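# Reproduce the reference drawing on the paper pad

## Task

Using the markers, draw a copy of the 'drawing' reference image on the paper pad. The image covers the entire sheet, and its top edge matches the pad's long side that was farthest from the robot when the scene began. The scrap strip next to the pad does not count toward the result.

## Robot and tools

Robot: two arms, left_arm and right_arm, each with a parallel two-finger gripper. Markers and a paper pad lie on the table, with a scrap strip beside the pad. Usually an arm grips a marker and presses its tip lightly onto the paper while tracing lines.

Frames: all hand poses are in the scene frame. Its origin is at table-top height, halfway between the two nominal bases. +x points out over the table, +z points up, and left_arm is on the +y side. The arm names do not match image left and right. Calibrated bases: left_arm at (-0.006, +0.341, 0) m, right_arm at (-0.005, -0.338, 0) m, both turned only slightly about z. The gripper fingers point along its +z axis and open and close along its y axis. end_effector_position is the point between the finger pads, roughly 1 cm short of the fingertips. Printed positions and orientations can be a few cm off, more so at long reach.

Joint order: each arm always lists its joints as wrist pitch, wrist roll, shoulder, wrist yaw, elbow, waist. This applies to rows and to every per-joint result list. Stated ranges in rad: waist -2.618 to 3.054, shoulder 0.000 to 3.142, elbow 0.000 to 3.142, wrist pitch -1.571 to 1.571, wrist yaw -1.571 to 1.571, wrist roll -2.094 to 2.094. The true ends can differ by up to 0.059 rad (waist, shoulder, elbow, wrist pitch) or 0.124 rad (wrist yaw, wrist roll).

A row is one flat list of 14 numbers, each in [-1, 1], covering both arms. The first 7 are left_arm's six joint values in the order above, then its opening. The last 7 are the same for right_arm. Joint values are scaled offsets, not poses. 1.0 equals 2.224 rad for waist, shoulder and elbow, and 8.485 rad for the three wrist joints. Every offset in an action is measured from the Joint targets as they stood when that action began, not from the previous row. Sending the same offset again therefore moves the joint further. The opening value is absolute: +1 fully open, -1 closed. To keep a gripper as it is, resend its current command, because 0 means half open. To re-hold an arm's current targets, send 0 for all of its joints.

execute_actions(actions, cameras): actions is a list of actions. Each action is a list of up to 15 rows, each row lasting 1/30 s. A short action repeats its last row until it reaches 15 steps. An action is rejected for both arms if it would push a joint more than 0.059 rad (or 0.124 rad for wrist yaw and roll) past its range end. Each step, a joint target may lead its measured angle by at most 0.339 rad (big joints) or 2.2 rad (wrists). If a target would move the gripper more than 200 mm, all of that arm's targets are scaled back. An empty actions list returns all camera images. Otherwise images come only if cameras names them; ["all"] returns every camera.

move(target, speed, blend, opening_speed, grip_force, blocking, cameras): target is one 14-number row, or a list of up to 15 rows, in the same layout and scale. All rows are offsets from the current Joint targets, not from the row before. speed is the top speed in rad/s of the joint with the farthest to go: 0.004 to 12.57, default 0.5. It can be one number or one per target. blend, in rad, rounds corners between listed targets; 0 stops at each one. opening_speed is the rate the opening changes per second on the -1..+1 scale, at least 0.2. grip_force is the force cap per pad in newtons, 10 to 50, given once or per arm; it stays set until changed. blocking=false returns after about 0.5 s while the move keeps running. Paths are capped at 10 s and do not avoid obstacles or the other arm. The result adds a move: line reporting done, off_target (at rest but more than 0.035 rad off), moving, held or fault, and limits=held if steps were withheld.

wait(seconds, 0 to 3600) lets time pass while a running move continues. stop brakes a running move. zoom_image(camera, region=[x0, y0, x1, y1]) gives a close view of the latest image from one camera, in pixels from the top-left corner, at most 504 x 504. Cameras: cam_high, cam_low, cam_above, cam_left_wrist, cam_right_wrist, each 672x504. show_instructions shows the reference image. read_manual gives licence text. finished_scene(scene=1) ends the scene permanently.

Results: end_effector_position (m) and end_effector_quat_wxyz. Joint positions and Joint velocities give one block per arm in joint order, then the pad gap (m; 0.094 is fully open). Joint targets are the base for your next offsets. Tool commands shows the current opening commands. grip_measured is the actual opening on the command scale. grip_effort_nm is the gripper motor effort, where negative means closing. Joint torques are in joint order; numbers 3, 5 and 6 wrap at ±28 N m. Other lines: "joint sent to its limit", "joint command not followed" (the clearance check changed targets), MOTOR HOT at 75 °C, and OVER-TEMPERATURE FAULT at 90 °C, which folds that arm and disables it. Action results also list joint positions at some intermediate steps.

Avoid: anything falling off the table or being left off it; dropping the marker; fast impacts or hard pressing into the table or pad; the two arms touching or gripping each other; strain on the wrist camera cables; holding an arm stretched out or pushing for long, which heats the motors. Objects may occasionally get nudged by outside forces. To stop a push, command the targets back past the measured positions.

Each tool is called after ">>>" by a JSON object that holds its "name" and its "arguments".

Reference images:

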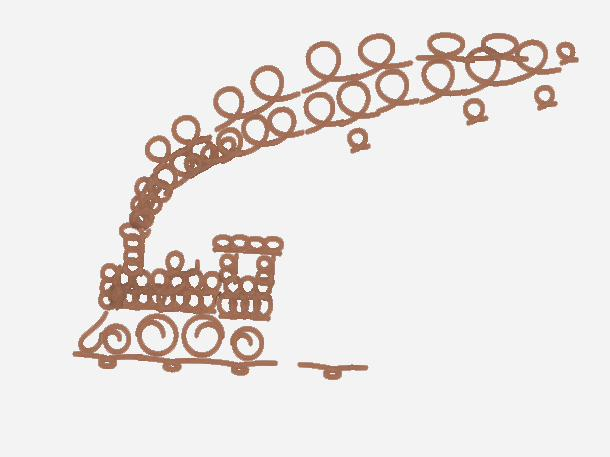

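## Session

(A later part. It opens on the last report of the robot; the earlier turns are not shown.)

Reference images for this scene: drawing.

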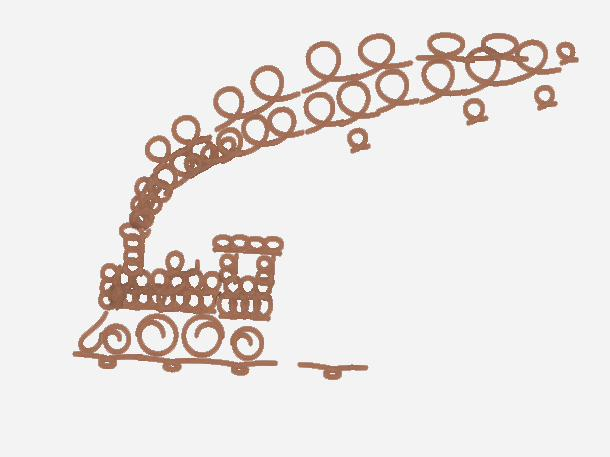

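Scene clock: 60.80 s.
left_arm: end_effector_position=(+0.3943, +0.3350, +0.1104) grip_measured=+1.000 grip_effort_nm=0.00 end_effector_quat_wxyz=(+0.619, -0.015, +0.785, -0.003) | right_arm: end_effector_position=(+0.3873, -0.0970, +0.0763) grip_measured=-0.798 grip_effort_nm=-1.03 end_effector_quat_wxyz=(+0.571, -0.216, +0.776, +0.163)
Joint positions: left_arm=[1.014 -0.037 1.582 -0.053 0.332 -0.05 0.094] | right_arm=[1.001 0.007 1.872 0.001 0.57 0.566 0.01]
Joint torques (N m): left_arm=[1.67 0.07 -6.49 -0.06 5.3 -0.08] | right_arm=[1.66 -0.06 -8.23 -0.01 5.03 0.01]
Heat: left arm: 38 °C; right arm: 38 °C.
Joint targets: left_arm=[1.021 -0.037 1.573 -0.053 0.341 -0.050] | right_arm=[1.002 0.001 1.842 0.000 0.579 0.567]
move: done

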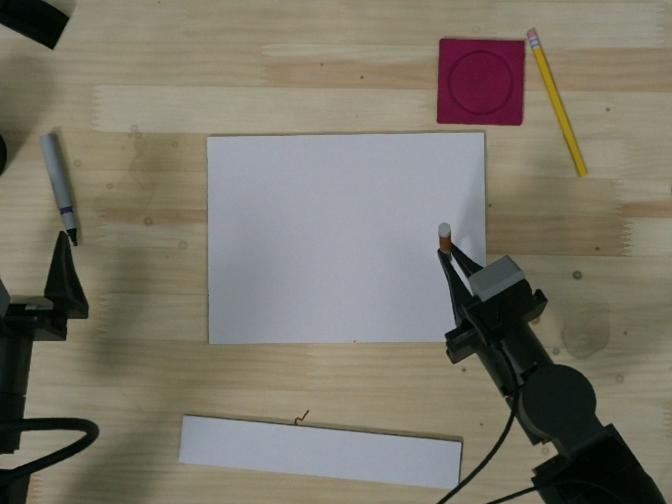

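>>> {"name": "wait", "arguments": {"seconds": 0.5, "cameras": ["cam_above","cam_high"]}}

>>> {"name": "zoom_image", "arguments": {"camera": "cam_above", "region": [180, 320, 380, 450]}}

Scene clock: 63.00 s.
left_arm: end_effector_position=(+0.3943, +0.3350, +0.1104) grip_measured=+1.000 grip_effort_nm=0.00 end_effector_quat_wxyz=(+0.619, -0.015, +0.785, -0.003) | right_arm: end_effector_position=(+0.3873, -0.0970, +0.0763) grip_measured=-0.798 grip_effort_nm=-1.03 end_effector_quat_wxyz=(+0.571, -0.216, +0.776, +0.162)
Joint positions: left_arm=[1.014 -0.037 1.582 -0.053 0.332 -0.05 0.094] | right_arm=[1.001 0.006 1.872 0.001 0.57 0.566 0.01]
Joint torques (N m): left_arm=[1.67 0.07 -6.42 -0.08 5.27 0.03] | right_arm=[1.65 -0.07 -8.2 -0.01 5.04 0.01]
Heat: left arm: 38 °C; right arm: 38 °C.
Joint targets: left_arm=[1.021 -0.037 1.573 -0.053 0.341 -0.050] | right_arm=[1.002 0.000 1.842 0.000 0.579 0.567]
Tool commands: left_gripper/opening=+1.0 right_gripper/opening=-1.0
wait: 0.50 s; at rest from the start
Images, in order (width x height): cam_high 672x504, cam_above 672x504.

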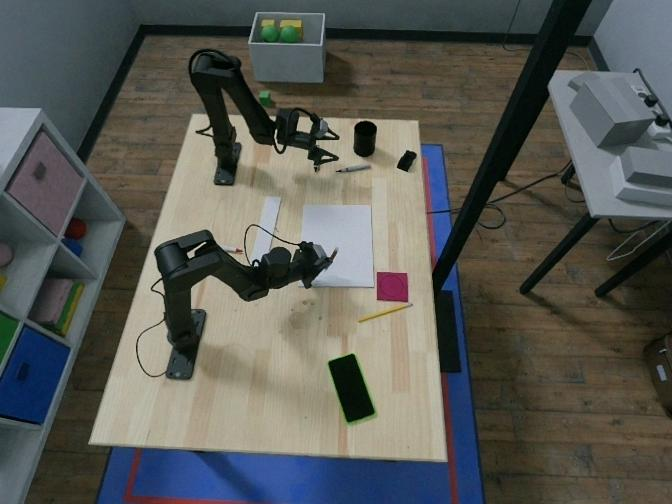

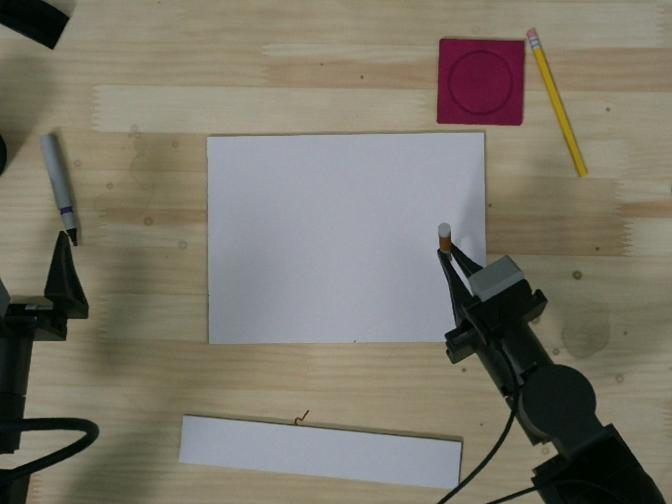

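Scaled by 2.520 from the camera's image (finer frame: 960x720).

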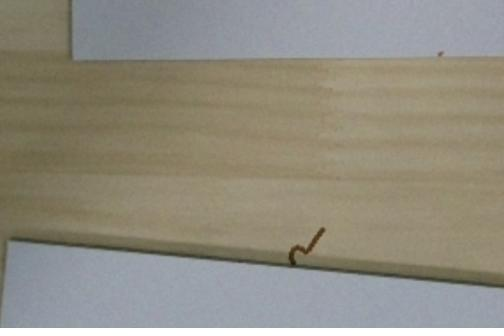

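>>> {"name": "wait", "arguments": {"seconds": 0.2, "cameras": ["cam_right_wrist", "cam_low"]}}

>>> {"name": "zoom_image", "arguments": {"camera": "cam_low", "region": [340, 180, 500, 290]}}

Scene clock: 63.83 s.
left_arm: end_effector_position=(+0.3943, +0.3350, +0.1104) grip_measured=+1.000 grip_effort_nm=0.00 end_effector_quat_wxyz=(+0.619, -0.015, +0.785, -0.003) | right_arm: end_effector_position=(+0.3873, -0.0970, +0.0763) grip_measured=-0.798 grip_effort_nm=-1.03 end_effector_quat_wxyz=(+0.571, -0.216, +0.776, +0.162)
Joint positions: left_arm=[1.014 -0.037 1.582 -0.053 0.332 -0.05 0.094] | right_arm=[1.001 0.006 1.872 0.001 0.57 0.566 0.01]
Joint torques (N m): left_arm=[1.67 0.06 -6.42 -0.03 5.24 -0.2] | right_arm=[1.65 -0.07 -8.2 -0.01 5.03 0.02]
Heat: left arm: 38 °C; right arm: 38 °C.
Joint targets: left_arm=[1.021 -0.037 1.573 -0.053 0.341 -0.050] | right_arm=[1.002 0.000 1.842 0.000 0.579 0.567]
Tool commands: left_gripper/opening=+1.0 right_gripper/opening=-1.0
wait: 0.20 s; at rest from the start
Images, in order (width x height): cam_low 672x504, cam_right_wrist 672x504.

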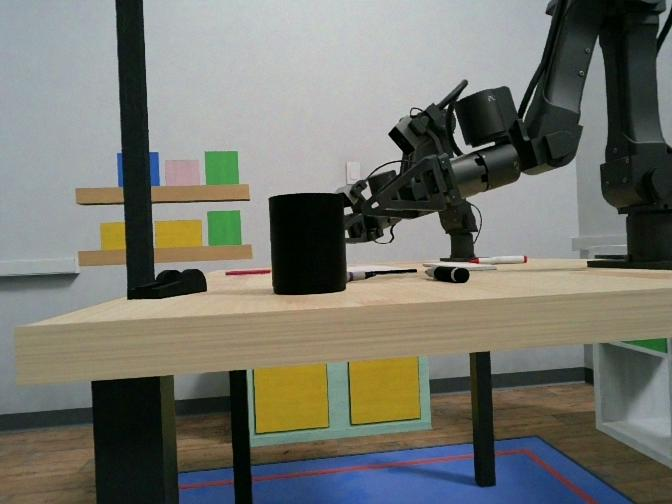

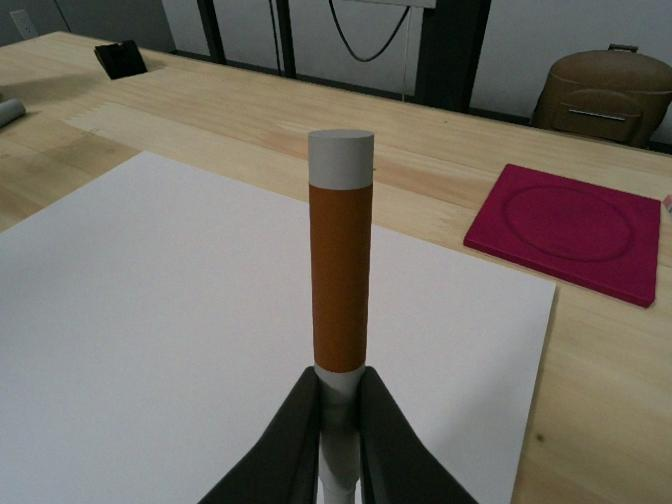

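Scaled by 3.150 from the camera's image (finer frame: 960x720).

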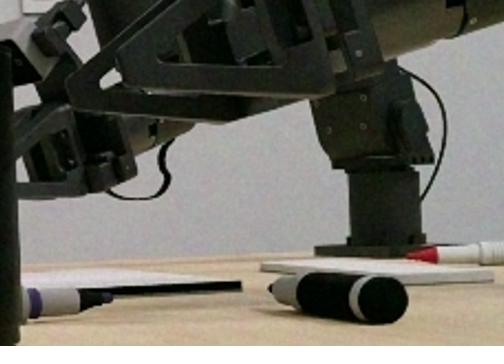

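>>> {"name": "move", "arguments": {"target": [[0,0,0,0,0,0,1,0,0,-0.02338,0,0.05441,0,-1],[0,0,0,0,0,0,1,0,0,-0.02338,0,0.05441,0.27788,-1],[0,0,0,0,0,0,1,0,0,0.03957,0,0.05441,0.27788,-1]], "speed": [0.3,0.6,0.2], "blend": [0.02,0.02,0], "cameras": ["cam_above"]}}

Scene clock: 71.93 s.
left_arm: end_effector_position=(+0.3943, +0.3350, +0.1104) grip_measured=+1.000 grip_effort_nm=0.00 end_effector_quat_wxyz=(+0.619, -0.015, +0.785, -0.003) | right_arm: end_effector_position=(+0.1830, +0.1122, +0.0876) grip_measured=-0.798 grip_effort_nm=-1.03 end_effector_quat_wxyz=(+0.506, -0.438, +0.661, +0.339)
Joint positions: left_arm=[1.014 -0.037 1.582 -0.053 0.332 -0.05 0.094] | right_arm=[0.991 0.005 1.928 -0.002 0.676 1.189 0.01]
Joint torques (N m): left_arm=[1.69 0.03 -6.41 -0.04 5.18 -0.08] | right_arm=[1.75 -0.06 -6.34 0.02 6.67 -0.35]
Heat: left arm: 39 °C; right arm: 38 °C.
Joint targets: left_arm=[1.021 -0.037 1.573 -0.053 0.341 -0.050] | right_arm=[1.002 0.000 1.930 0.000 0.700 1.185]
move: done

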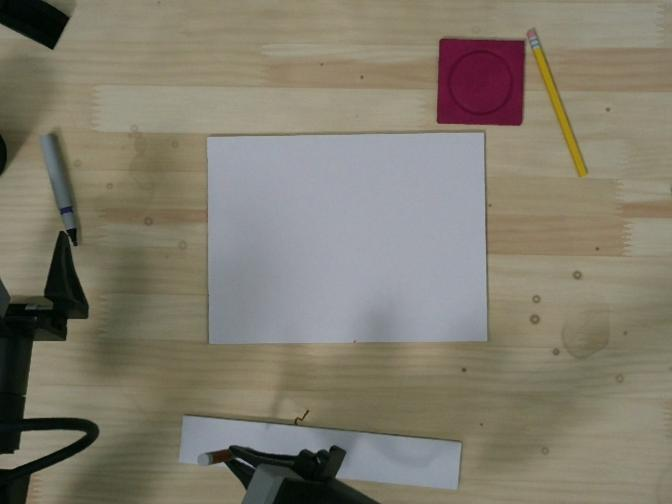

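>>> {"name": "execute_actions", "arguments": {"actions": [[[0,0,0,0,0,0,1,0,0,-0.0045,0,0.0045,0.0045,-1]],[[0,0,0,0,0,0,1,0,0,-0.0045,0,0.0045,0.0045,-1]],[[0,0,0,0,0,0,1,0,0,-0.0045,0,0.0045,0.0045,-1]],[[0,0,0,0,0,0,1,0,0,-0.0045,0,0.0045,0.0045,-1]],[[0,0,0,0,0,0,1,0,0,-0.0045,0,0.0045,0.0045,-1]],[[0,0,0,0,0,0,1,0,0,0.0045,0,-0.0045,-0.0045,-1]],[[0,0,0,0,0,0,1,0,0,0.0045,0,-0.0045,-0.0045,-1]],[[0,0,0,0,0,0,1,0,0,0.0045,0,-0.0045,-0.0045,-1]],[[0,0,0,0,0,0,1,0,0,0.0045,0,-0.0045,-0.0045,-1]],[[0,0,0,0,0,0,1,0,0,0.0045,0,-0.0045,-0.0045,-1]],[[0,0,0,0,0,0,1,0,0,0.0045,0,-0.0045,-0.0045,-1]],[[0,0,0,0,0,0,1,0,0,0.0045,0,-0.0045,-0.0045,-1]]]}}

Scene clock: 78.63 s.
left_arm: end_effector_position=(+0.3943, +0.3350, +0.1104) grip_measured=+1.000 grip_effort_nm=0.00 end_effector_quat_wxyz=(+0.619, -0.015, +0.785, -0.003) | right_arm: end_effector_position=(+0.1923, +0.1104, +0.0824) grip_measured=-0.798 grip_effort_nm=-1.03 end_effector_quat_wxyz=(+0.506, -0.433, +0.668, +0.332)
Joint positions: left_arm=[1.014 -0.037 1.582 -0.053 0.332 -0.05 0.094] | right_arm=[0.992 0.005 1.947 -0.002 0.686 1.17 0.01]
Joint torques (N m): left_arm=[1.72 0.03 -6.37 -0.04 5.31 -0.09] | right_arm=[1.76 -0.05 -6.35 0.02 4 -0.47]
Heat: left arm: 39 °C; right arm: 39 °C.
Joint targets: left_arm=[1.021 -0.037 1.573 -0.053 0.341 -0.050] | right_arm=[1.002 0.000 1.951 0.000 0.680 1.165]
Step readings (joint positions of left_arm | right_arm):
0: [1.014 -0.037 1.582 -0.053 0.332 -0.050] | [0.991 0.005 1.928 -0.002 0.676 1.189]
1: [1.014 -0.037 1.582 -0.053 0.332 -0.050] | [0.991 0.005 1.928 -0.002 0.676 1.189]
2: [1.014 -0.037 1.582 -0.053 0.332 -0.050] | [0.991 0.005 1.928 -0.002 0.676 1.189]
4: [1.014 -0.037 1.582 -0.053 0.332 -0.050] | [0.991 0.005 1.928 -0.002 0.676 1.189]
8: [1.014 -0.037 1.582 -0.053 0.332 -0.050] | [0.991 0.005 1.928 -0.002 0.679 1.189]
15: [1.014 -0.037 1.582 -0.053 0.332 -0.050] | [0.991 0.005 1.928 -0.002 0.682 1.189]
16: [1.014 -0.037 1.582 -0.053 0.332 -0.050] | [0.991 0.005 1.928 -0.002 0.682 1.189]
17: [1.014 -0.037 1.582 -0.053 0.332 -0.050] | [0.991 0.005 1.928 -0.002 0.682 1.191]
19: [1.014 -0.037 1.582 -0.053 0.332 -0.050] | [0.991 0.005 1.928 -0.002 0.686 1.193]
23: [1.014 -0.037 1.582 -0.053 0.332 -0.050] | [0.991 0.005 1.928 -0.002 0.692 1.198]
30: [1.014 -0.037 1.582 -0.053 0.332 -0.050] | [0.991 0.005 1.928 -0.002 0.692 1.199]
31: [1.014 -0.037 1.582 -0.053 0.332 -0.050] | [0.991 0.005 1.928 -0.002 0.692 1.199]
32: [1.014 -0.037 1.582 -0.053 0.332 -0.050] | [0.991 0.005 1.928 -0.002 0.692 1.201]
34: [1.014 -0.037 1.582 -0.053 0.332 -0.050] | [0.991 0.005 1.928 -0.002 0.695 1.204]
38: [1.014 -0.037 1.582 -0.053 0.332 -0.050] | [0.991 0.005 1.928 -0.002 0.701 1.208]
45: [1.014 -0.037 1.582 -0.053 0.332 -0.050] | [0.991 0.005 1.928 -0.002 0.702 1.209]
46: [1.014 -0.037 1.582 -0.053 0.332 -0.050] | [0.991 0.005 1.928 -0.002 0.702 1.209]
47: [1.014 -0.037 1.582 -0.053 0.332 -0.050] | [0.991 0.005 1.928 -0.002 0.702 1.211]
49: [1.014 -0.037 1.582 -0.053 0.332 -0.050] | [0.991 0.005 1.928 -0.002 0.705 1.213]
53: [1.014 -0.037 1.582 -0.053 0.332 -0.050] | [0.991 0.005 1.925 -0.002 0.710 1.218]
60: [1.014 -0.037 1.582 -0.053 0.332 -0.050] | [0.991 0.005 1.923 -0.002 0.711 1.218]
61: [1.014 -0.037 1.582 -0.053 0.332 -0.050] | [0.991 0.005 1.923 -0.002 0.711 1.219]
62: [1.014 -0.037 1.582 -0.053 0.332 -0.050] | [0.991 0.005 1.921 -0.002 0.711 1.222]
64: [1.014 -0.037 1.582 -0.053 0.332 -0.050] | [0.991 0.005 1.919 -0.002 0.713 1.224]
68: [1.014 -0.037 1.582 -0.053 0.332 -0.050] | [0.991 0.005 1.914 -0.002 0.720 1.228]
75: [1.014 -0.037 1.582 -0.053 0.332 -0.050] | [0.991 0.005 1.912 -0.002 0.722 1.229]
76: [1.014 -0.037 1.582 -0.053 0.332 -0.050] | [0.991 0.005 1.912 -0.002 0.722 1.229]
77: [1.014 -0.037 1.582 -0.053 0.332 -0.050] | [0.991 0.005 1.912 -0.002 0.722 1.229]
79: [1.014 -0.037 1.582 -0.053 0.332 -0.050] | [0.991 0.005 1.912 -0.002 0.722 1.229]
83: [1.014 -0.037 1.582 -0.053 0.332 -0.050] | [0.991 0.005 1.912 -0.002 0.722 1.229]
90: [1.014 -0.037 1.582 -0.053 0.332 -0.050] | [0.991 0.005 1.912 -0.002 0.722 1.229]
91: [1.014 -0.037 1.582 -0.053 0.332 -0.050] | [0.991 0.005 1.912 -0.002 0.722 1.229]
92: [1.014 -0.037 1.582 -0.053 0.332 -0.050] | [0.991 0.005 1.912 -0.002 0.722 1.228]
94: [1.014 -0.037 1.582 -0.053 0.332 -0.050] | [0.991 0.005 1.912 -0.002 0.722 1.224]
98: [1.014 -0.037 1.582 -0.053 0.332 -0.050] | [0.991 0.005 1.912 -0.002 0.722 1.221]
105: [1.014 -0.037 1.582 -0.053 0.332 -0.050] | [0.991 0.005 1.912 -0.002 0.722 1.221]
106: [1.014 -0.037 1.582 -0.053 0.332 -0.050] | [0.991 0.005 1.912 -0.002 0.722 1.220]
107: [1.014 -0.037 1.582 -0.053 0.332 -0.050] | [0.991 0.005 1.912 -0.002 0.722 1.220]
109: [1.014 -0.037 1.582 -0.053 0.332 -0.050] | [0.991 0.005 1.912 -0.002 0.722 1.216]
113: [1.014 -0.037 1.582 -0.053 0.332 -0.050] | [0.991 0.005 1.912 -0.002 0.722 1.212]
120: [1.014 -0.037 1.582 -0.053 0.332 -0.050] | [0.991 0.005 1.912 -0.002 0.722 1.210]
121: [1.014 -0.037 1.582 -0.053 0.332 -0.050] | [0.991 0.005 1.912 -0.002 0.722 1.210]
122: [1.014 -0.037 1.582 -0.053 0.332 -0.050] | [0.991 0.005 1.912 -0.002 0.722 1.208]
124: [1.014 -0.037 1.582 -0.053 0.332 -0.050] | [0.991 0.005 1.912 -0.002 0.722 1.204]
128: [1.014 -0.037 1.582 -0.053 0.332 -0.050] | [0.991 0.005 1.912 -0.002 0.722 1.201]
135: [1.014 -0.037 1.582 -0.053 0.332 -0.050] | [0.991 0.005 1.912 -0.002 0.722 1.201]
136: [1.014 -0.037 1.582 -0.053 0.332 -0.050] | [0.991 0.005 1.913 -0.002 0.721 1.201]
137: [1.014 -0.037 1.582 -0.053 0.332 -0.050] | [0.992 0.005 1.913 -0.002 0.720 1.200]
139: [1.014 -0.037 1.582 -0.053 0.332 -0.050] | [0.992 0.005 1.918 -0.002 0.714 1.197]
143: [1.014 -0.037 1.582 -0.053 0.332 -0.050] | [0.992 0.005 1.927 -0.002 0.705 1.191]
150: [1.014 -0.037 1.582 -0.053 0.332 -0.050] | [0.992 0.005 1.928 -0.002 0.705 1.190]
151: [1.014 -0.037 1.582 -0.053 0.332 -0.050] | [0.992 0.005 1.928 -0.002 0.705 1.190]
152: [1.014 -0.037 1.582 -0.053 0.332 -0.050] | [0.992 0.005 1.928 -0.002 0.705 1.188]
154: [1.014 -0.037 1.582 -0.053 0.332 -0.050] | [0.992 0.005 1.929 -0.002 0.703 1.184]
158: [1.014 -0.037 1.582 -0.053 0.332 -0.050] | [0.992 0.005 1.935 -0.002 0.697 1.181]
165: [1.014 -0.037 1.582 -0.053 0.332 -0.050] | [0.992 0.005 1.936 -0.002 0.696 1.181]
166: [1.014 -0.037 1.582 -0.053 0.332 -0.050] | [0.992 0.005 1.936 -0.002 0.696 1.180]
167: [1.014 -0.037 1.582 -0.053 0.332 -0.050] | [0.992 0.005 1.937 -0.002 0.696 1.180]
169: [1.014 -0.037 1.582 -0.053 0.332 -0.050] | [0.992 0.005 1.940 -0.002 0.694 1.176]
173: [1.014 -0.037 1.582 -0.053 0.332 -0.050] | [0.992 0.005 1.945 -0.002 0.687 1.172]
180: [1.014 -0.037 1.582 -0.053 0.332 -0.050] | [0.992 0.005 1.947 -0.002 0.686 1.170]

>>> {"name": "move", "arguments": {"target": [[0,0,0,0,0,0,1,0,0,-0.04541,0,0.07644,0,-1],[0,0,0,0,0,0,1,-0.0297,-0.02357,0.08948,-0.0825,0.25629,-0.20908,-1],[0,0,0,0,0,0,1,-0.04797,-0.05421,0.16097,-0.16559,0.27203,-0.14613,-1]], "speed": [0.4,0.8,0.5], "blend": [0.05,0.05,0], "cameras": ["cam_above","cam_high","cam_low"]}}

Scene clock: 91.27 s.
left_arm: end_effector_position=(+0.3943, +0.3350, +0.1104) grip_measured=+1.000 grip_effort_nm=0.00 end_effector_quat_wxyz=(+0.619, -0.015, +0.785, -0.003) | right_arm: end_effector_position=(+0.1805, +0.1229, +0.0880) grip_measured=-0.798 grip_effort_nm=-1.03 end_effector_quat_wxyz=(-0.306, +0.661, -0.320, -0.606)
Joint positions: left_arm=[1.014 -0.037 1.582 -0.053 0.332 -0.05 0.094] | right_arm=[0.607 -0.453 2.303 -1.385 1.254 0.838 0.01]
Joint torques (N m): left_arm=[1.66 0.08 -6.45 -0.07 5.29 -0.06] | right_arm=[1.09 -0.06 -8.81 -0.46 7.76 0.12]
Heat: left arm: 40 °C; right arm: 39 °C.
Joint targets: left_arm=[1.021 -0.037 1.573 -0.053 0.341 -0.050] | right_arm=[0.595 -0.459 2.308 -1.405 1.285 0.840]
move: done
Images, in order (width x height): cam_high 672x504, cam_low 672x504, cam_above 672x504.

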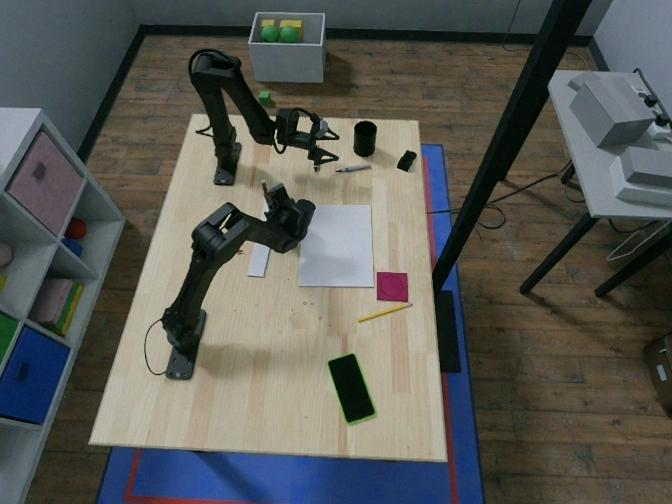

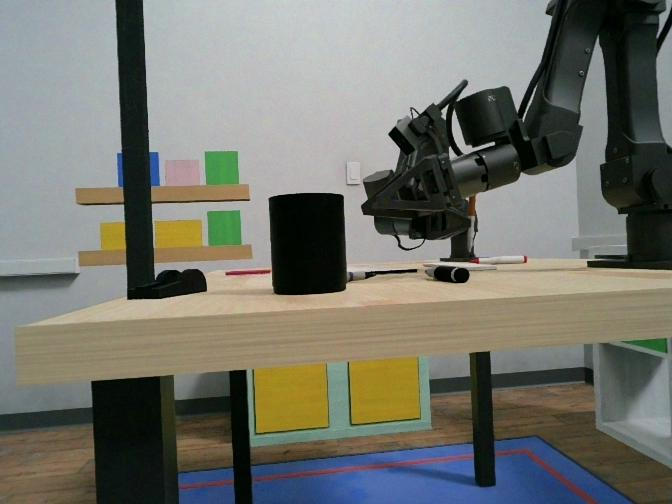

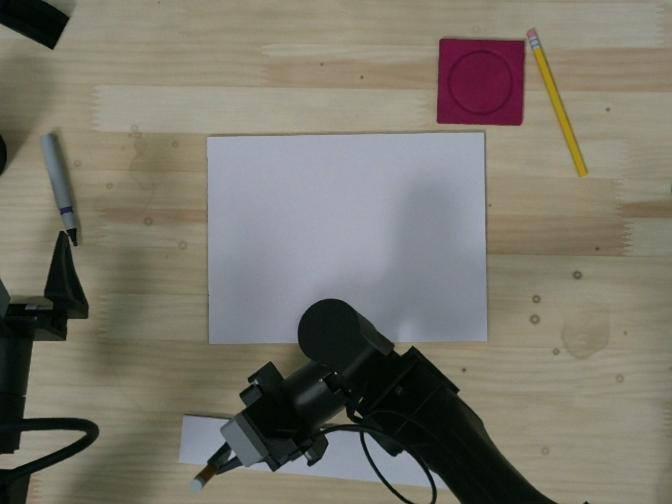

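>>> {"name": "execute_actions", "arguments": {"actions": [[[0,0,0,0,0,0,1,0.00094,0.00177,0,0.00094,0,0,-1]],[[0,0,0,0,0,0,1,0.00094,0.00177,0,0.00094,0,0,-1]],[[0,0,0,0,0,0,1,0.00094,0.00177,0,0.00094,0,0,-1]],[[0,0,0,0,0,0,1,0.00094,0.00177,0,0.00094,0,0,-1]],[[0,0,0,0,0,0,1,0.00094,0.00177,0,0.00094,0,0,-1]],[[0,0,0,0,0,0,1,-0.00094,-0.00177,0,-0.00094,0,0,-1]],[[0,0,0,0,0,0,1,-0.00094,-0.00177,0,-0.00094,0,0,-1]],[[0,0,0,0,0,0,1,-0.00094,-0.00177,0,-0.00094,0,0,-1]],[[0,0,0,0,0,0,1,-0.00094,-0.00177,0,-0.00094,0,0,-1]],[[0,0,0,0,0,0,1,-0.00094,-0.00177,0,-0.00094,0,0,-1]],[[0,0,0,0,0,0,1,-0.00094,-0.00177,0,-0.00094,0,0,-1]],[[0,0,0,0,0,0,1,-0.00094,-0.00177,0,-0.00094,0,0,-1]]]}}

Scene clock: 98.03 s.
left_arm: end_effector_position=(+0.3943, +0.3350, +0.1104) grip_measured=+1.000 grip_effort_nm=0.00 end_effector_quat_wxyz=(+0.619, -0.015, +0.785, -0.003) | right_arm: end_effector_position=(+0.1779, +0.1209, +0.0880) grip_measured=-0.798 grip_effort_nm=-1.03 end_effector_quat_wxyz=(-0.306, +0.665, -0.309, -0.607)
Joint positions: left_arm=[1.014 -0.037 1.582 -0.053 0.332 -0.05 0.094] | right_arm=[0.592 -0.483 2.303 -1.4 1.254 0.838 0.01]
Joint torques (N m): left_arm=[1.67 0.04 -6.48 -0.04 5.38 -0.03] | right_arm=[1.06 -0.07 -8.81 -0.46 7.77 0.12]
Heat: left arm: 40 °C; right arm: 39 °C.
Joint targets: left_arm=[1.021 -0.037 1.573 -0.053 0.341 -0.050] | right_arm=[0.579 -0.489 2.308 -1.421 1.285 0.840]
Step readings (joint positions of left_arm | right_arm):
0: [1.014 -0.037 1.582 -0.053 0.332 -0.050] | [0.607 -0.453 2.303 -1.385 1.254 0.838]
1: [1.014 -0.037 1.582 -0.053 0.332 -0.050] | [0.607 -0.453 2.303 -1.385 1.254 0.838]
2: [1.014 -0.037 1.582 -0.053 0.332 -0.050] | [0.607 -0.453 2.303 -1.385 1.254 0.838]
4: [1.014 -0.037 1.582 -0.053 0.332 -0.050] | [0.607 -0.452 2.303 -1.385 1.254 0.838]
8: [1.014 -0.037 1.582 -0.053 0.332 -0.050] | [0.607 -0.451 2.303 -1.385 1.254 0.838]
15: [1.014 -0.037 1.582 -0.053 0.332 -0.050] | [0.607 -0.450 2.303 -1.385 1.254 0.838]
16: [1.014 -0.037 1.582 -0.053 0.332 -0.050] | [0.607 -0.449 2.303 -1.385 1.254 0.838]
17: [1.014 -0.037 1.582 -0.053 0.332 -0.050] | [0.607 -0.448 2.303 -1.385 1.254 0.838]
19: [1.014 -0.037 1.582 -0.053 0.332 -0.050] | [0.607 -0.444 2.303 -1.385 1.254 0.838]
23: [1.014 -0.037 1.582 -0.053 0.332 -0.050] | [0.607 -0.439 2.303 -1.385 1.254 0.838]
30: [1.014 -0.037 1.582 -0.053 0.332 -0.050] | [0.607 -0.436 2.303 -1.385 1.254 0.838]
31: [1.014 -0.037 1.582 -0.053 0.332 -0.050] | [0.607 -0.436 2.303 -1.385 1.254 0.838]
32: [1.014 -0.037 1.582 -0.053 0.332 -0.050] | [0.607 -0.434 2.303 -1.384 1.254 0.838]
34: [1.014 -0.037 1.582 -0.053 0.332 -0.050] | [0.607 -0.430 2.303 -1.382 1.254 0.838]
38: [1.014 -0.037 1.582 -0.053 0.332 -0.050] | [0.607 -0.424 2.303 -1.379 1.254 0.838]
45: [1.014 -0.037 1.582 -0.053 0.332 -0.050] | [0.607 -0.421 2.303 -1.377 1.254 0.838]
46: [1.014 -0.037 1.582 -0.053 0.332 -0.050] | [0.607 -0.420 2.303 -1.377 1.254 0.838]
47: [1.014 -0.037 1.582 -0.053 0.332 -0.050] | [0.607 -0.419 2.303 -1.376 1.254 0.838]
49: [1.014 -0.037 1.582 -0.053 0.332 -0.050] | [0.607 -0.414 2.303 -1.374 1.254 0.838]
53: [1.014 -0.037 1.582 -0.053 0.332 -0.050] | [0.609 -0.409 2.303 -1.371 1.254 0.838]
60: [1.014 -0.037 1.582 -0.053 0.332 -0.050] | [0.609 -0.406 2.303 -1.369 1.254 0.838]
61: [1.014 -0.037 1.582 -0.053 0.332 -0.050] | [0.610 -0.405 2.303 -1.369 1.254 0.838]
62: [1.014 -0.037 1.582 -0.053 0.332 -0.050] | [0.610 -0.403 2.303 -1.368 1.254 0.838]
64: [1.014 -0.037 1.582 -0.053 0.332 -0.050] | [0.613 -0.399 2.303 -1.366 1.254 0.838]
68: [1.014 -0.037 1.582 -0.053 0.332 -0.050] | [0.615 -0.394 2.303 -1.363 1.254 0.838]
75: [1.014 -0.037 1.582 -0.053 0.332 -0.050] | [0.617 -0.391 2.303 -1.362 1.254 0.838]
76: [1.014 -0.037 1.582 -0.053 0.332 -0.050] | [0.617 -0.391 2.303 -1.362 1.254 0.838]
77: [1.014 -0.037 1.582 -0.053 0.332 -0.050] | [0.617 -0.391 2.303 -1.362 1.254 0.838]
79: [1.014 -0.037 1.582 -0.053 0.332 -0.050] | [0.617 -0.391 2.303 -1.362 1.254 0.838]
83: [1.014 -0.037 1.582 -0.053 0.332 -0.050] | [0.617 -0.393 2.303 -1.362 1.254 0.838]
90: [1.014 -0.037 1.582 -0.053 0.332 -0.050] | [0.617 -0.394 2.303 -1.362 1.254 0.838]
91: [1.014 -0.037 1.582 -0.053 0.332 -0.050] | [0.617 -0.394 2.303 -1.362 1.254 0.838]
92: [1.014 -0.037 1.582 -0.053 0.332 -0.050] | [0.617 -0.396 2.303 -1.362 1.254 0.838]
94: [1.014 -0.037 1.582 -0.053 0.332 -0.050] | [0.617 -0.399 2.303 -1.362 1.254 0.838]
98: [1.014 -0.037 1.582 -0.053 0.332 -0.050] | [0.617 -0.404 2.303 -1.362 1.254 0.838]
105: [1.014 -0.037 1.582 -0.053 0.332 -0.050] | [0.617 -0.407 2.303 -1.362 1.254 0.838]
106: [1.014 -0.037 1.582 -0.053 0.332 -0.050] | [0.617 -0.408 2.303 -1.362 1.254 0.838]
107: [1.014 -0.037 1.582 -0.053 0.332 -0.050] | [0.617 -0.410 2.303 -1.362 1.254 0.838]
109: [1.014 -0.037 1.582 -0.053 0.332 -0.050] | [0.617 -0.414 2.303 -1.365 1.254 0.838]
113: [1.014 -0.037 1.582 -0.053 0.332 -0.050] | [0.617 -0.419 2.303 -1.367 1.254 0.838]
120: [1.014 -0.037 1.582 -0.053 0.332 -0.050] | [0.617 -0.422 2.303 -1.369 1.254 0.838]
121: [1.014 -0.037 1.582 -0.053 0.332 -0.050] | [0.617 -0.423 2.303 -1.369 1.254 0.838]
122: [1.014 -0.037 1.582 -0.053 0.332 -0.050] | [0.617 -0.424 2.303 -1.370 1.254 0.838]
124: [1.014 -0.037 1.582 -0.053 0.332 -0.050] | [0.617 -0.429 2.303 -1.372 1.254 0.838]
128: [1.014 -0.037 1.582 -0.053 0.332 -0.050] | [0.616 -0.434 2.303 -1.375 1.254 0.838]
135: [1.014 -0.037 1.582 -0.053 0.332 -0.050] | [0.615 -0.437 2.303 -1.377 1.254 0.838]
136: [1.014 -0.037 1.582 -0.053 0.332 -0.050] | [0.615 -0.438 2.303 -1.377 1.254 0.838]
137: [1.014 -0.037 1.582 -0.053 0.332 -0.050] | [0.614 -0.440 2.303 -1.378 1.254 0.838]
139: [1.014 -0.037 1.582 -0.053 0.332 -0.050] | [0.612 -0.444 2.303 -1.380 1.254 0.838]
143: [1.014 -0.037 1.582 -0.053 0.332 -0.050] | [0.609 -0.449 2.303 -1.383 1.254 0.838]
150: [1.014 -0.037 1.582 -0.053 0.332 -0.050] | [0.608 -0.452 2.303 -1.385 1.254 0.838]
151: [1.014 -0.037 1.582 -0.053 0.332 -0.050] | [0.607 -0.453 2.303 -1.385 1.254 0.838]
152: [1.014 -0.037 1.582 -0.053 0.332 -0.050] | [0.607 -0.455 2.303 -1.386 1.254 0.838]
154: [1.014 -0.037 1.582 -0.053 0.332 -0.050] | [0.604 -0.459 2.303 -1.388 1.254 0.838]
158: [1.014 -0.037 1.582 -0.053 0.332 -0.050] | [0.601 -0.464 2.303 -1.391 1.254 0.838]
165: [1.014 -0.037 1.582 -0.053 0.332 -0.050] | [0.600 -0.467 2.303 -1.392 1.254 0.838]
166: [1.014 -0.037 1.582 -0.053 0.332 -0.050] | [0.600 -0.468 2.303 -1.393 1.254 0.838]
167: [1.014 -0.037 1.582 -0.053 0.332 -0.050] | [0.599 -0.470 2.303 -1.393 1.254 0.838]
169: [1.014 -0.037 1.582 -0.053 0.332 -0.050] | [0.597 -0.474 2.303 -1.396 1.254 0.838]
173: [1.014 -0.037 1.582 -0.053 0.332 -0.050] | [0.594 -0.479 2.303 -1.398 1.254 0.838]
180: [1.014 -0.037 1.582 -0.053 0.332 -0.050] | [0.592 -0.482 2.303 -1.400 1.254 0.838]

>>> {"name": "move", "arguments": {"target": [0,0,0,0,0,0,1,0,0,0.01799,0,0,0,-1], "speed": 0.06, "cameras": ["cam_above","cam_low"]}}

>>> {"name": "zoom_image", "arguments": {"camera": "cam_low", "region": [400, 200, 500, 290]}}

Scene clock: 101.50 s.
left_arm: end_effector_position=(+0.3943, +0.3350, +0.1104) grip_measured=+1.000 grip_effort_nm=0.00 end_effector_quat_wxyz=(+0.619, -0.015, +0.785, -0.003) | right_arm: end_effector_position=(+0.1772, +0.1202, +0.0715) grip_measured=-0.798 grip_effort_nm=-1.03 end_effector_quat_wxyz=(-0.293, +0.661, -0.321, -0.612)
Joint positions: left_arm=[1.014 -0.037 1.582 -0.053 0.332 -0.05 0.094] | right_arm=[0.59 -0.483 2.341 -1.401 1.257 0.838 0.01]
Joint torques (N m): left_arm=[1.69 0.02 -6.45 -0.02 5.33 -0.14] | right_arm=[1.06 -0.07 -8.77 -0.47 7.2 0.12]
Heat: left arm: 40 °C; right arm: 38 °C.
Joint targets: left_arm=[1.021 -0.037 1.573 -0.053 0.341 -0.050] | right_arm=[0.579 -0.490 2.348 -1.421 1.285 0.840]
move: done
Images, in order (width x height): cam_low 672x504, cam_above 672x504.

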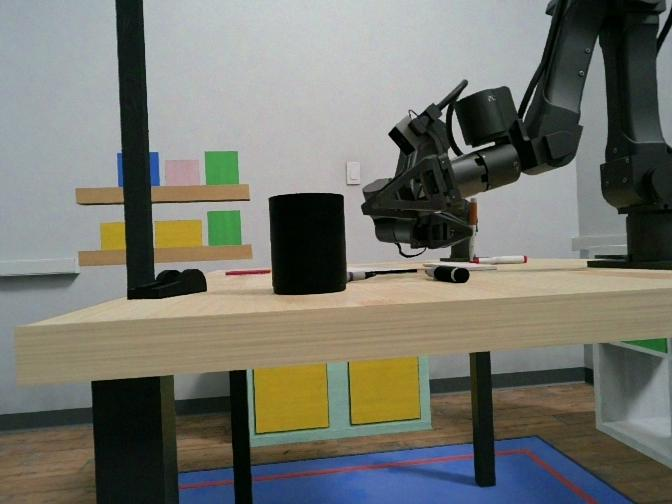

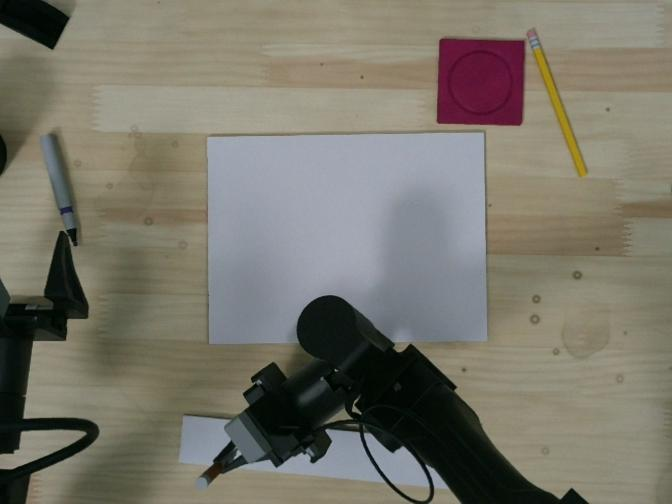

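Scaled by 5.040 from the camera's image (finer frame: 960x720).

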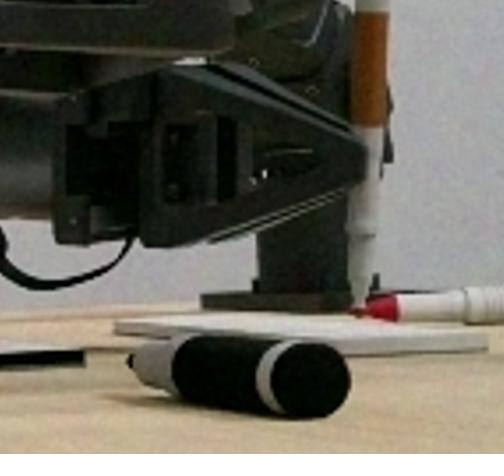

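>>> {"name": "move", "arguments": {"target": [0,0,0,0,0,0,1,-0.0041,0,0,0,0,0,-1], "speed": 0.05}}

>>> {"name": "move", "arguments": {"target": [0,0,0,0,0,0,1,-0.0014,0,0,0,0,0,-1], "speed": 0.05}}

>>> {"name": "move", "arguments": {"target": [0,0,0,0,0,0,1,-0.0014,0,0,0,0,0,-1], "speed": 0.05}}

>>> {"name": "move", "arguments": {"target": [0,0,0,0,0,0,1,-0.0014,0,0,0,0,0,-1], "speed": 0.05, "cameras": ["cam_low"]}}

>>> {"name": "zoom_image", "arguments": {"camera": "cam_low", "region": [400, 200, 500, 290]}}

Scene clock: 103.10 s.
left_arm: end_effector_position=(+0.3943, +0.3350, +0.1104) grip_measured=+1.000 grip_effort_nm=0.00 end_effector_quat_wxyz=(+0.619, -0.015, +0.785, -0.003) | right_arm: end_effector_position=(+0.1761, +0.1190, +0.0687) grip_measured=-0.798 grip_effort_nm=-1.03 end_effector_quat_wxyz=(-0.281, +0.658, -0.332, -0.615)
Joint positions: left_arm=[1.014 -0.037 1.582 -0.053 0.332 -0.05 0.094] | right_arm=[0.557 -0.483 2.341 -1.401 1.257 0.838 0.01]
Joint torques (N m): left_arm=[1.66 0.03 -6.48 -0.07 5.31 -0.03] | right_arm=[1.08 -0.07 -8.81 -0.48 7.28 0.12]
Heat: left arm: 40 °C; right arm: 38 °C.
Joint targets: left_arm=[1.021 -0.037 1.573 -0.053 0.341 -0.050] | right_arm=[0.545 -0.490 2.348 -1.421 1.285 0.840]
move: done

Scene clock: 103.73 s.
left_arm: end_effector_position=(+0.3943, +0.3350, +0.1104) grip_measured=+1.000 grip_effort_nm=0.00 end_effector_quat_wxyz=(+0.619, -0.015, +0.785, -0.003) | right_arm: end_effector_position=(+0.1757, +0.1186, +0.0676) grip_measured=-0.798 grip_effort_nm=-1.03 end_effector_quat_wxyz=(-0.277, +0.656, -0.335, -0.616)
Joint positions: left_arm=[1.014 -0.037 1.582 -0.053 0.332 -0.05 0.094] | right_arm=[0.546 -0.483 2.341 -1.401 1.257 0.838 0.01]
Joint torques (N m): left_arm=[1.67 0.06 -6.46 -0.08 5.2 0.05] | right_arm=[1.03 -0.07 -8.8 -0.48 7.28 0.1]
Heat: left arm: 40 °C; right arm: 38 °C.
Joint targets: left_arm=[1.021 -0.037 1.573 -0.053 0.341 -0.050] | right_arm=[0.533 -0.490 2.348 -1.421 1.285 0.840]
move: done

Scene clock: 104.23 s.
left_arm: end_effector_position=(+0.3943, +0.3350, +0.1104) grip_measured=+1.000 grip_effort_nm=0.00 end_effector_quat_wxyz=(+0.619, -0.015, +0.785, -0.003) | right_arm: end_effector_position=(+0.1754, +0.1183, +0.0671) grip_measured=-0.798 grip_effort_nm=-1.03 end_effector_quat_wxyz=(-0.275, +0.656, -0.337, -0.617)
Joint positions: left_arm=[1.014 -0.037 1.582 -0.053 0.332 -0.05 0.094] | right_arm=[0.539 -0.483 2.341 -1.402 1.257 0.838 0.01]
Joint torques (N m): left_arm=[1.68 0.05 -6.48 -0.05 5.24 0.03] | right_arm=[1.01 -0.07 -8.8 -0.48 7.28 0.12]
Heat: left arm: 40 °C; right arm: 38 °C.
Joint targets: left_arm=[1.021 -0.037 1.573 -0.053 0.341 -0.050] | right_arm=[0.521 -0.490 2.348 -1.421 1.285 0.840]
move: done

Scene clock: 104.77 s.
left_arm: end_effector_position=(+0.3943, +0.3350, +0.1104) grip_measured=+1.000 grip_effort_nm=0.00 end_effector_quat_wxyz=(+0.619, -0.015, +0.785, -0.003) | right_arm: end_effector_position=(+0.1748, +0.1177, +0.0668) grip_measured=-0.798 grip_effort_nm=-1.03 end_effector_quat_wxyz=(-0.272, +0.655, -0.339, -0.619)
Joint positions: left_arm=[1.014 -0.037 1.582 -0.053 0.332 -0.05 0.094] | right_arm=[0.532 -0.483 2.341 -1.404 1.257 0.838 0.01]
Joint torques (N m): left_arm=[1.66 0.02 -6.43 0.01 5.22 0.01] | right_arm=[0.96 -0.07 -8.79 -0.46 7.3 0.1]
Heat: left arm: 40 °C; right arm: 38 °C.
Joint targets: left_arm=[1.021 -0.037 1.573 -0.053 0.341 -0.050] | right_arm=[0.509 -0.489 2.348 -1.421 1.285 0.840]
move: done

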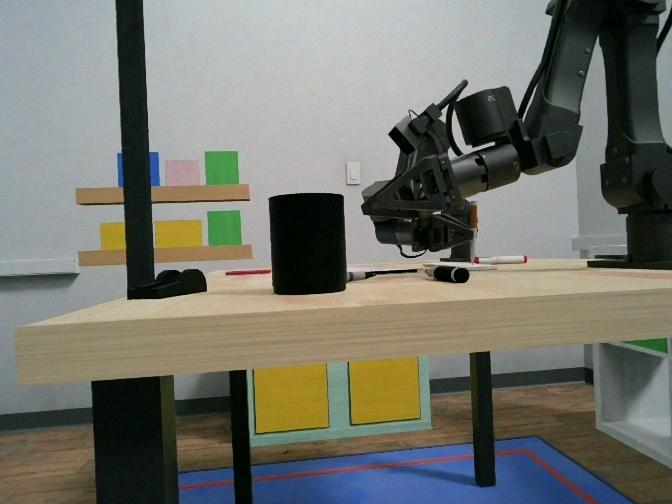

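Scaled by 5.040 from the camera's image (finer frame: 960x720).

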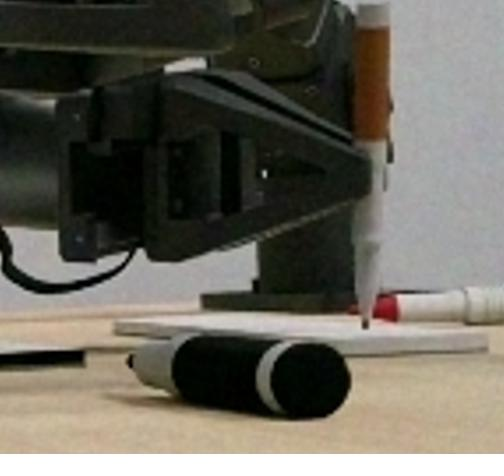

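>>> {"name": "move", "arguments": {"target": [[0,0,0,0,0,0,1,0,-0.01339,0,0,0,0.00259,-1],[0,0,0,0,0,0,1,0,-0.02065,0,0,0,0.0007,-1],[0,0,0,0,0,0,1,0,-0.02484,0,0,0,-0.00259,-1],[0,0,0,0,0,0,1,0,-0.02272,0,0,0,-0.0064,-1],[0,0,0,0,0,0,1,0,-0.01853,0,0,0,-0.00969,-1],[0,0,0,0,0,0,1,0,-0.01127,0,0,0,-0.01159,-1],[0,0,0,0,0,0,1,0,-0.00288,0,0,0,-0.00439,-1],[0,0,0,0,0,0,1,0,0.00438,0,0,0,-0.0025,-1],[0,0,0,0,0,0,1,0,0.00858,0,0,0,0.0008,-1],[0,0,0,0,0,0,1,0,0.00646,0,0,0,0.0046,-1],[0,0,0,0,0,0,1,0,0.00226,0,0,0,0.00789,-1],[0,0,0,0,0,0,1,0,-0.005,0,0,0,0.00979,-1],[0,0,0,0,0,0,1,0,-0.01339,0,0,0,0.00259,-1]], "speed": [0.2,0.185,0.107,0.054,0.107,0.185,0.214,0.185,0.107,0.054,0.107,0.185,0.214], "blend": [0.004,0.004,0.004,0.004,0.004,0.004,0.004,0.004,0.004,0.004,0.004,0.004,0]}}

Scene clock: 114.57 s.
left_arm: end_effector_position=(+0.3943, +0.3350, +0.1104) grip_measured=+1.000 grip_effort_nm=0.00 end_effector_quat_wxyz=(+0.619, -0.015, +0.785, -0.003) | right_arm: end_effector_position=(+0.1661, +0.1192, +0.0670) grip_measured=-0.798 grip_effort_nm=-1.03 end_effector_quat_wxyz=(-0.296, +0.674, -0.296, -0.609)
Joint positions: left_arm=[1.014 -0.037 1.582 -0.053 0.332 -0.05 0.094] | right_arm=[0.523 -0.595 2.341 -1.414 1.257 0.854 0.01]
Joint torques (N m): left_arm=[1.65 0.04 -6.54 -0.02 5.24 -0.03] | right_arm=[1.01 -0.08 -8.77 -0.36 7.28 -0.73]
Heat: left arm: 40 °C; right arm: 37 °C.
Joint targets: left_arm=[1.021 -0.037 1.573 -0.053 0.341 -0.050] | right_arm=[0.509 -0.603 2.348 -1.421 1.285 0.845]
move: done

>>> {"name": "move", "arguments": {"target": [[0,0,0,0,0,0,1,0.01414,0,-0.02698,0,0,0,-1],[0,0,0,0,0,0,1,0.01414,0,-0.04,0,0,-0.2023,-1]], "speed": [0.15,0.6], "blend": [0,0], "cameras": ["cam_above"]}}

>>> {"name": "zoom_image", "arguments": {"camera": "cam_above", "region": [170, 400, 330, 500]}}

Scene clock: 117.67 s.
left_arm: end_effector_position=(+0.3943, +0.3350, +0.1104) grip_measured=+1.000 grip_effort_nm=0.00 end_effector_quat_wxyz=(+0.619, -0.015, +0.785, -0.003) | right_arm: end_effector_position=(+0.3588, -0.0038, +0.0926) grip_measured=-0.798 grip_effort_nm=-1.03 end_effector_quat_wxyz=(-0.469, +0.609, -0.403, -0.497)
Joint positions: left_arm=[1.014 -0.037 1.582 -0.053 0.332 -0.05 0.094] | right_arm=[0.614 -0.598 2.301 -1.413 1.257 0.389 0.01]
Joint torques (N m): left_arm=[1.68 0.04 -6.52 -0.06 5.24 -0.05] | right_arm=[1.33 -0.06 -12.37 -0.32 7.47 0.51]
Heat: left arm: 40 °C; right arm: 38 °C.
Joint targets: left_arm=[1.021 -0.037 1.573 -0.053 0.341 -0.050] | right_arm=[0.629 -0.603 2.260 -1.421 1.285 0.395]
move: off_target (right_arm); right_arm: the shoulder is farthest, 0.042 rad from its target

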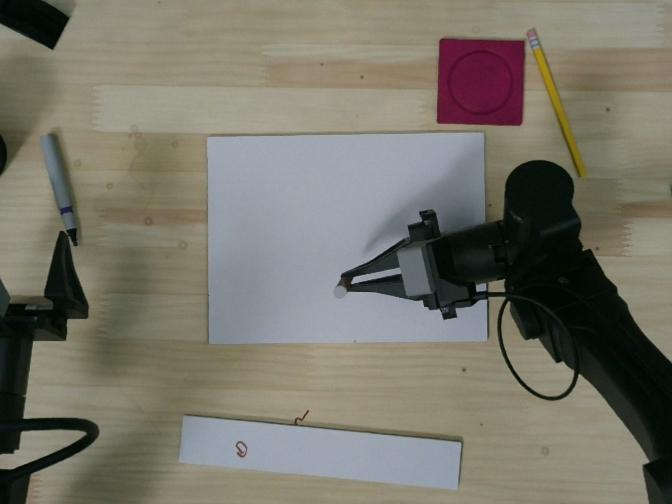

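Scaled by 3.150 from the camera's image (finer frame: 960x720).

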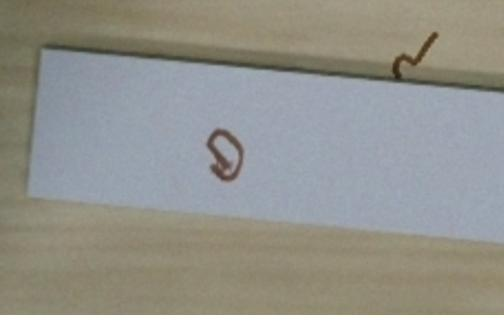

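>>> {"name": "zoom_image", "arguments": {"camera": "cam_above", "region": [225, 432, 260, 462]}}

Scaled by 14.400 from the camera's image (finer frame: 960x720).

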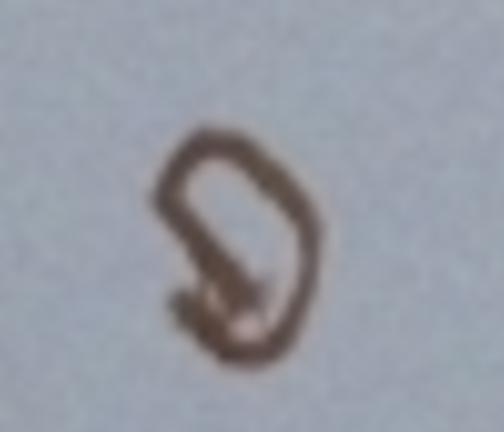

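>>> {"name": "zoom_image", "arguments": {"camera": "cam_above", "region": [190, 120, 230, 150]}}

>>> {"name": "zoom_image", "arguments": {"camera": "cam_above", "region": [190, 330, 230, 360]}}

>>> {"name": "zoom_image", "arguments": {"camera": "cam_above", "region": [465, 118, 505, 148]}}

>>> {"name": "zoom_image", "arguments": {"camera": "cam_above", "region": [465, 325, 505, 355]}}

Scaled by 12.600 from the camera's image (finer frame: 960x720).

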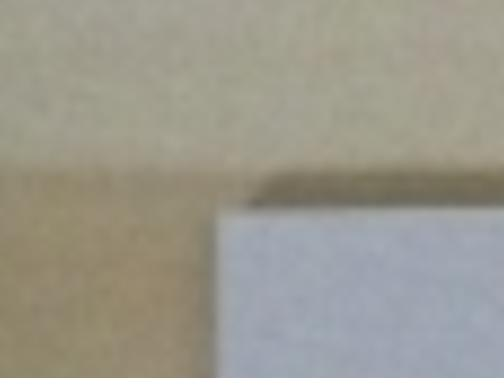

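Scaled by 12.600 from the camera's image (finer frame: 960x720).

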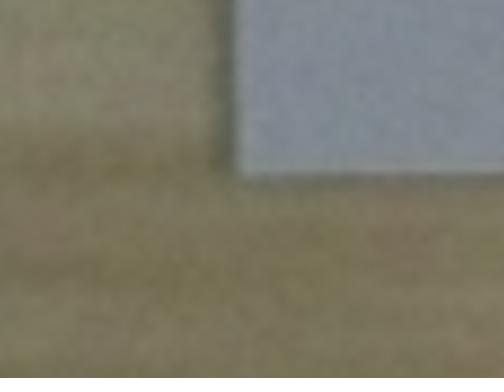

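Scaled by 12.600 from the camera's image (finer frame: 960x720).

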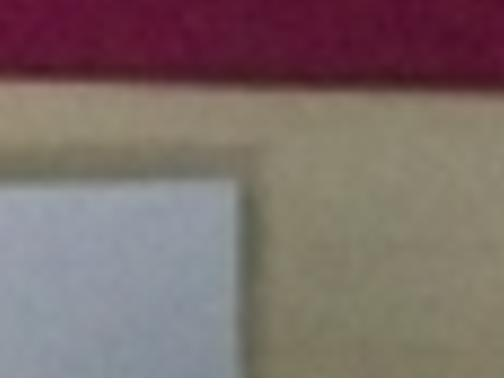

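Scaled by 12.600 from the camera's image (finer frame: 960x720).

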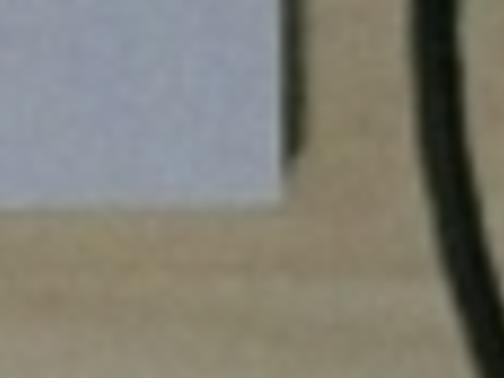

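>>> {"name": "move", "arguments": {"target": [0,0,0,0,0,0,1,-0.02499,0.01232,0.1232,-0.00047,0.19919,0.05692,-1], "speed": 0.25, "cameras": ["cam_above"]}}

Scene clock: 129.93 s.
left_arm: end_effector_position=(+0.3943, +0.3350, +0.1104) grip_measured=+1.000 grip_effort_nm=0.00 end_effector_quat_wxyz=(+0.619, -0.015, +0.785, -0.003) | right_arm: end_effector_position=(+0.3784, +0.0765, +0.0922) grip_measured=-0.798 grip_effort_nm=-1.03 end_effector_quat_wxyz=(-0.421, +0.620, -0.382, -0.540)
Joint positions: left_arm=[1.014 -0.037 1.582 -0.053 0.332 -0.05 0.094] | right_arm=[0.43 -0.506 2.526 -1.413 1.695 0.518 0.01]
Joint torques (N m): left_arm=[1.67 0.05 -6.53 -0.05 5.31 -0.08] | right_arm=[1.07 0.07 -10.39 -0.34 8.73 0.29]
Heat: left arm: 41 °C; right arm: 40 °C.
Joint targets: left_arm=[1.021 -0.037 1.573 -0.053 0.341 -0.050] | right_arm=[0.417 -0.499 2.534 -1.425 1.728 0.522]
move: done

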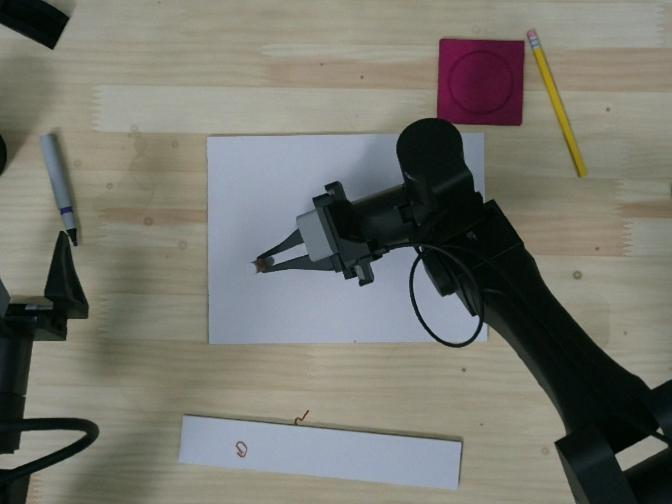

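>>> {"name": "zoom_image", "arguments": {"camera": "cam_above", "region": [230, 240, 310, 300]}}

Scaled by 6.300 from the camera's image (finer frame: 960x720).

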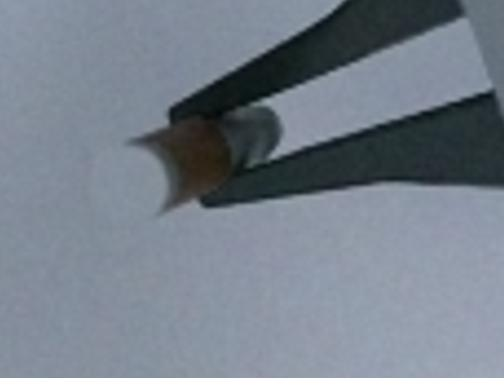

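>>> {"name": "move", "arguments": {"target": [0,0,0,0,0,0,1,0,0,0.01281,0,0,0,-1], "speed": 0.05}}

Scene clock: 131.93 s.
left_arm: end_effector_position=(+0.3943, +0.3350, +0.1104) grip_measured=+1.000 grip_effort_nm=0.00 end_effector_quat_wxyz=(+0.619, -0.015, +0.785, -0.003) | right_arm: end_effector_position=(+0.3775, +0.0760, +0.0770) grip_measured=-0.798 grip_effort_nm=-1.03 end_effector_quat_wxyz=(-0.411, +0.616, -0.392, -0.546)
Joint positions: left_arm=[1.014 -0.037 1.582 -0.053 0.332 -0.05 0.094] | right_arm=[0.428 -0.505 2.555 -1.413 1.695 0.518 0.01]
Joint torques (N m): left_arm=[1.67 0.01 -6.49 -0.01 5.15 -0.05] | right_arm=[1.07 0.07 -10.5 -0.36 8.64 0.29]
Heat: left arm: 41 °C; right arm: 40 °C.
Joint targets: left_arm=[1.021 -0.037 1.573 -0.053 0.341 -0.050] | right_arm=[0.417 -0.498 2.562 -1.425 1.728 0.522]
move: done

>>> {"name": "move", "arguments": {"target": [0,0,0,0,0,0,1,-0.01179,0,-0.00764,0,-0.00674,0,-1], "speed": 0.08}}

Scene clock: 133.87 s.
left_arm: end_effector_position=(+0.3943, +0.3350, +0.1104) grip_measured=+1.000 grip_effort_nm=0.00 end_effector_quat_wxyz=(+0.619, -0.015, +0.785, -0.003) | right_arm: end_effector_position=(+0.3737, +0.0739, +0.0688) grip_measured=-0.798 grip_effort_nm=-1.03 end_effector_quat_wxyz=(-0.380, +0.602, -0.421, -0.562)
Joint positions: left_arm=[1.014 -0.037 1.582 -0.053 0.332 -0.05 0.094] | right_arm=[0.334 -0.505 2.555 -1.413 1.695 0.518 0.01]
Joint torques (N m): left_arm=[1.68 0.05 -6.49 -0.04 5.2 -0.09] | right_arm=[0.99 0.06 -11.66 -0.41 7.17 0.29]
Heat: left arm: 41 °C; right arm: 40 °C.
Joint targets: left_arm=[1.021 -0.037 1.573 -0.053 0.341 -0.050] | right_arm=[0.317 -0.499 2.545 -1.425 1.713 0.522]
move: done

>>> {"name": "move", "arguments": {"target": [0,0,0,0,0,0,1,-0.0012,0,0,0,0,0,-1], "speed": 0.05}}

Scene clock: 134.80 s.
left_arm: end_effector_position=(+0.3943, +0.3350, +0.1104) grip_measured=+1.000 grip_effort_nm=0.00 end_effector_quat_wxyz=(+0.619, -0.015, +0.785, -0.003) | right_arm: end_effector_position=(+0.3735, +0.0738, +0.0684) grip_measured=-0.798 grip_effort_nm=-1.03 end_effector_quat_wxyz=(-0.379, +0.601, -0.423, -0.563)
Joint positions: left_arm=[1.014 -0.037 1.582 -0.053 0.332 -0.05 0.094] | right_arm=[0.329 -0.505 2.555 -1.413 1.695 0.518 0.01]
Joint torques (N m): left_arm=[1.71 0.05 -6.6 -0.05 5.15 -0.25] | right_arm=[0.96 0.06 -11.66 -0.4 7.17 0.31]
Heat: left arm: 41 °C; right arm: 41 °C.
Joint targets: left_arm=[1.021 -0.037 1.573 -0.053 0.341 -0.050] | right_arm=[0.307 -0.499 2.545 -1.425 1.713 0.522]
move: done


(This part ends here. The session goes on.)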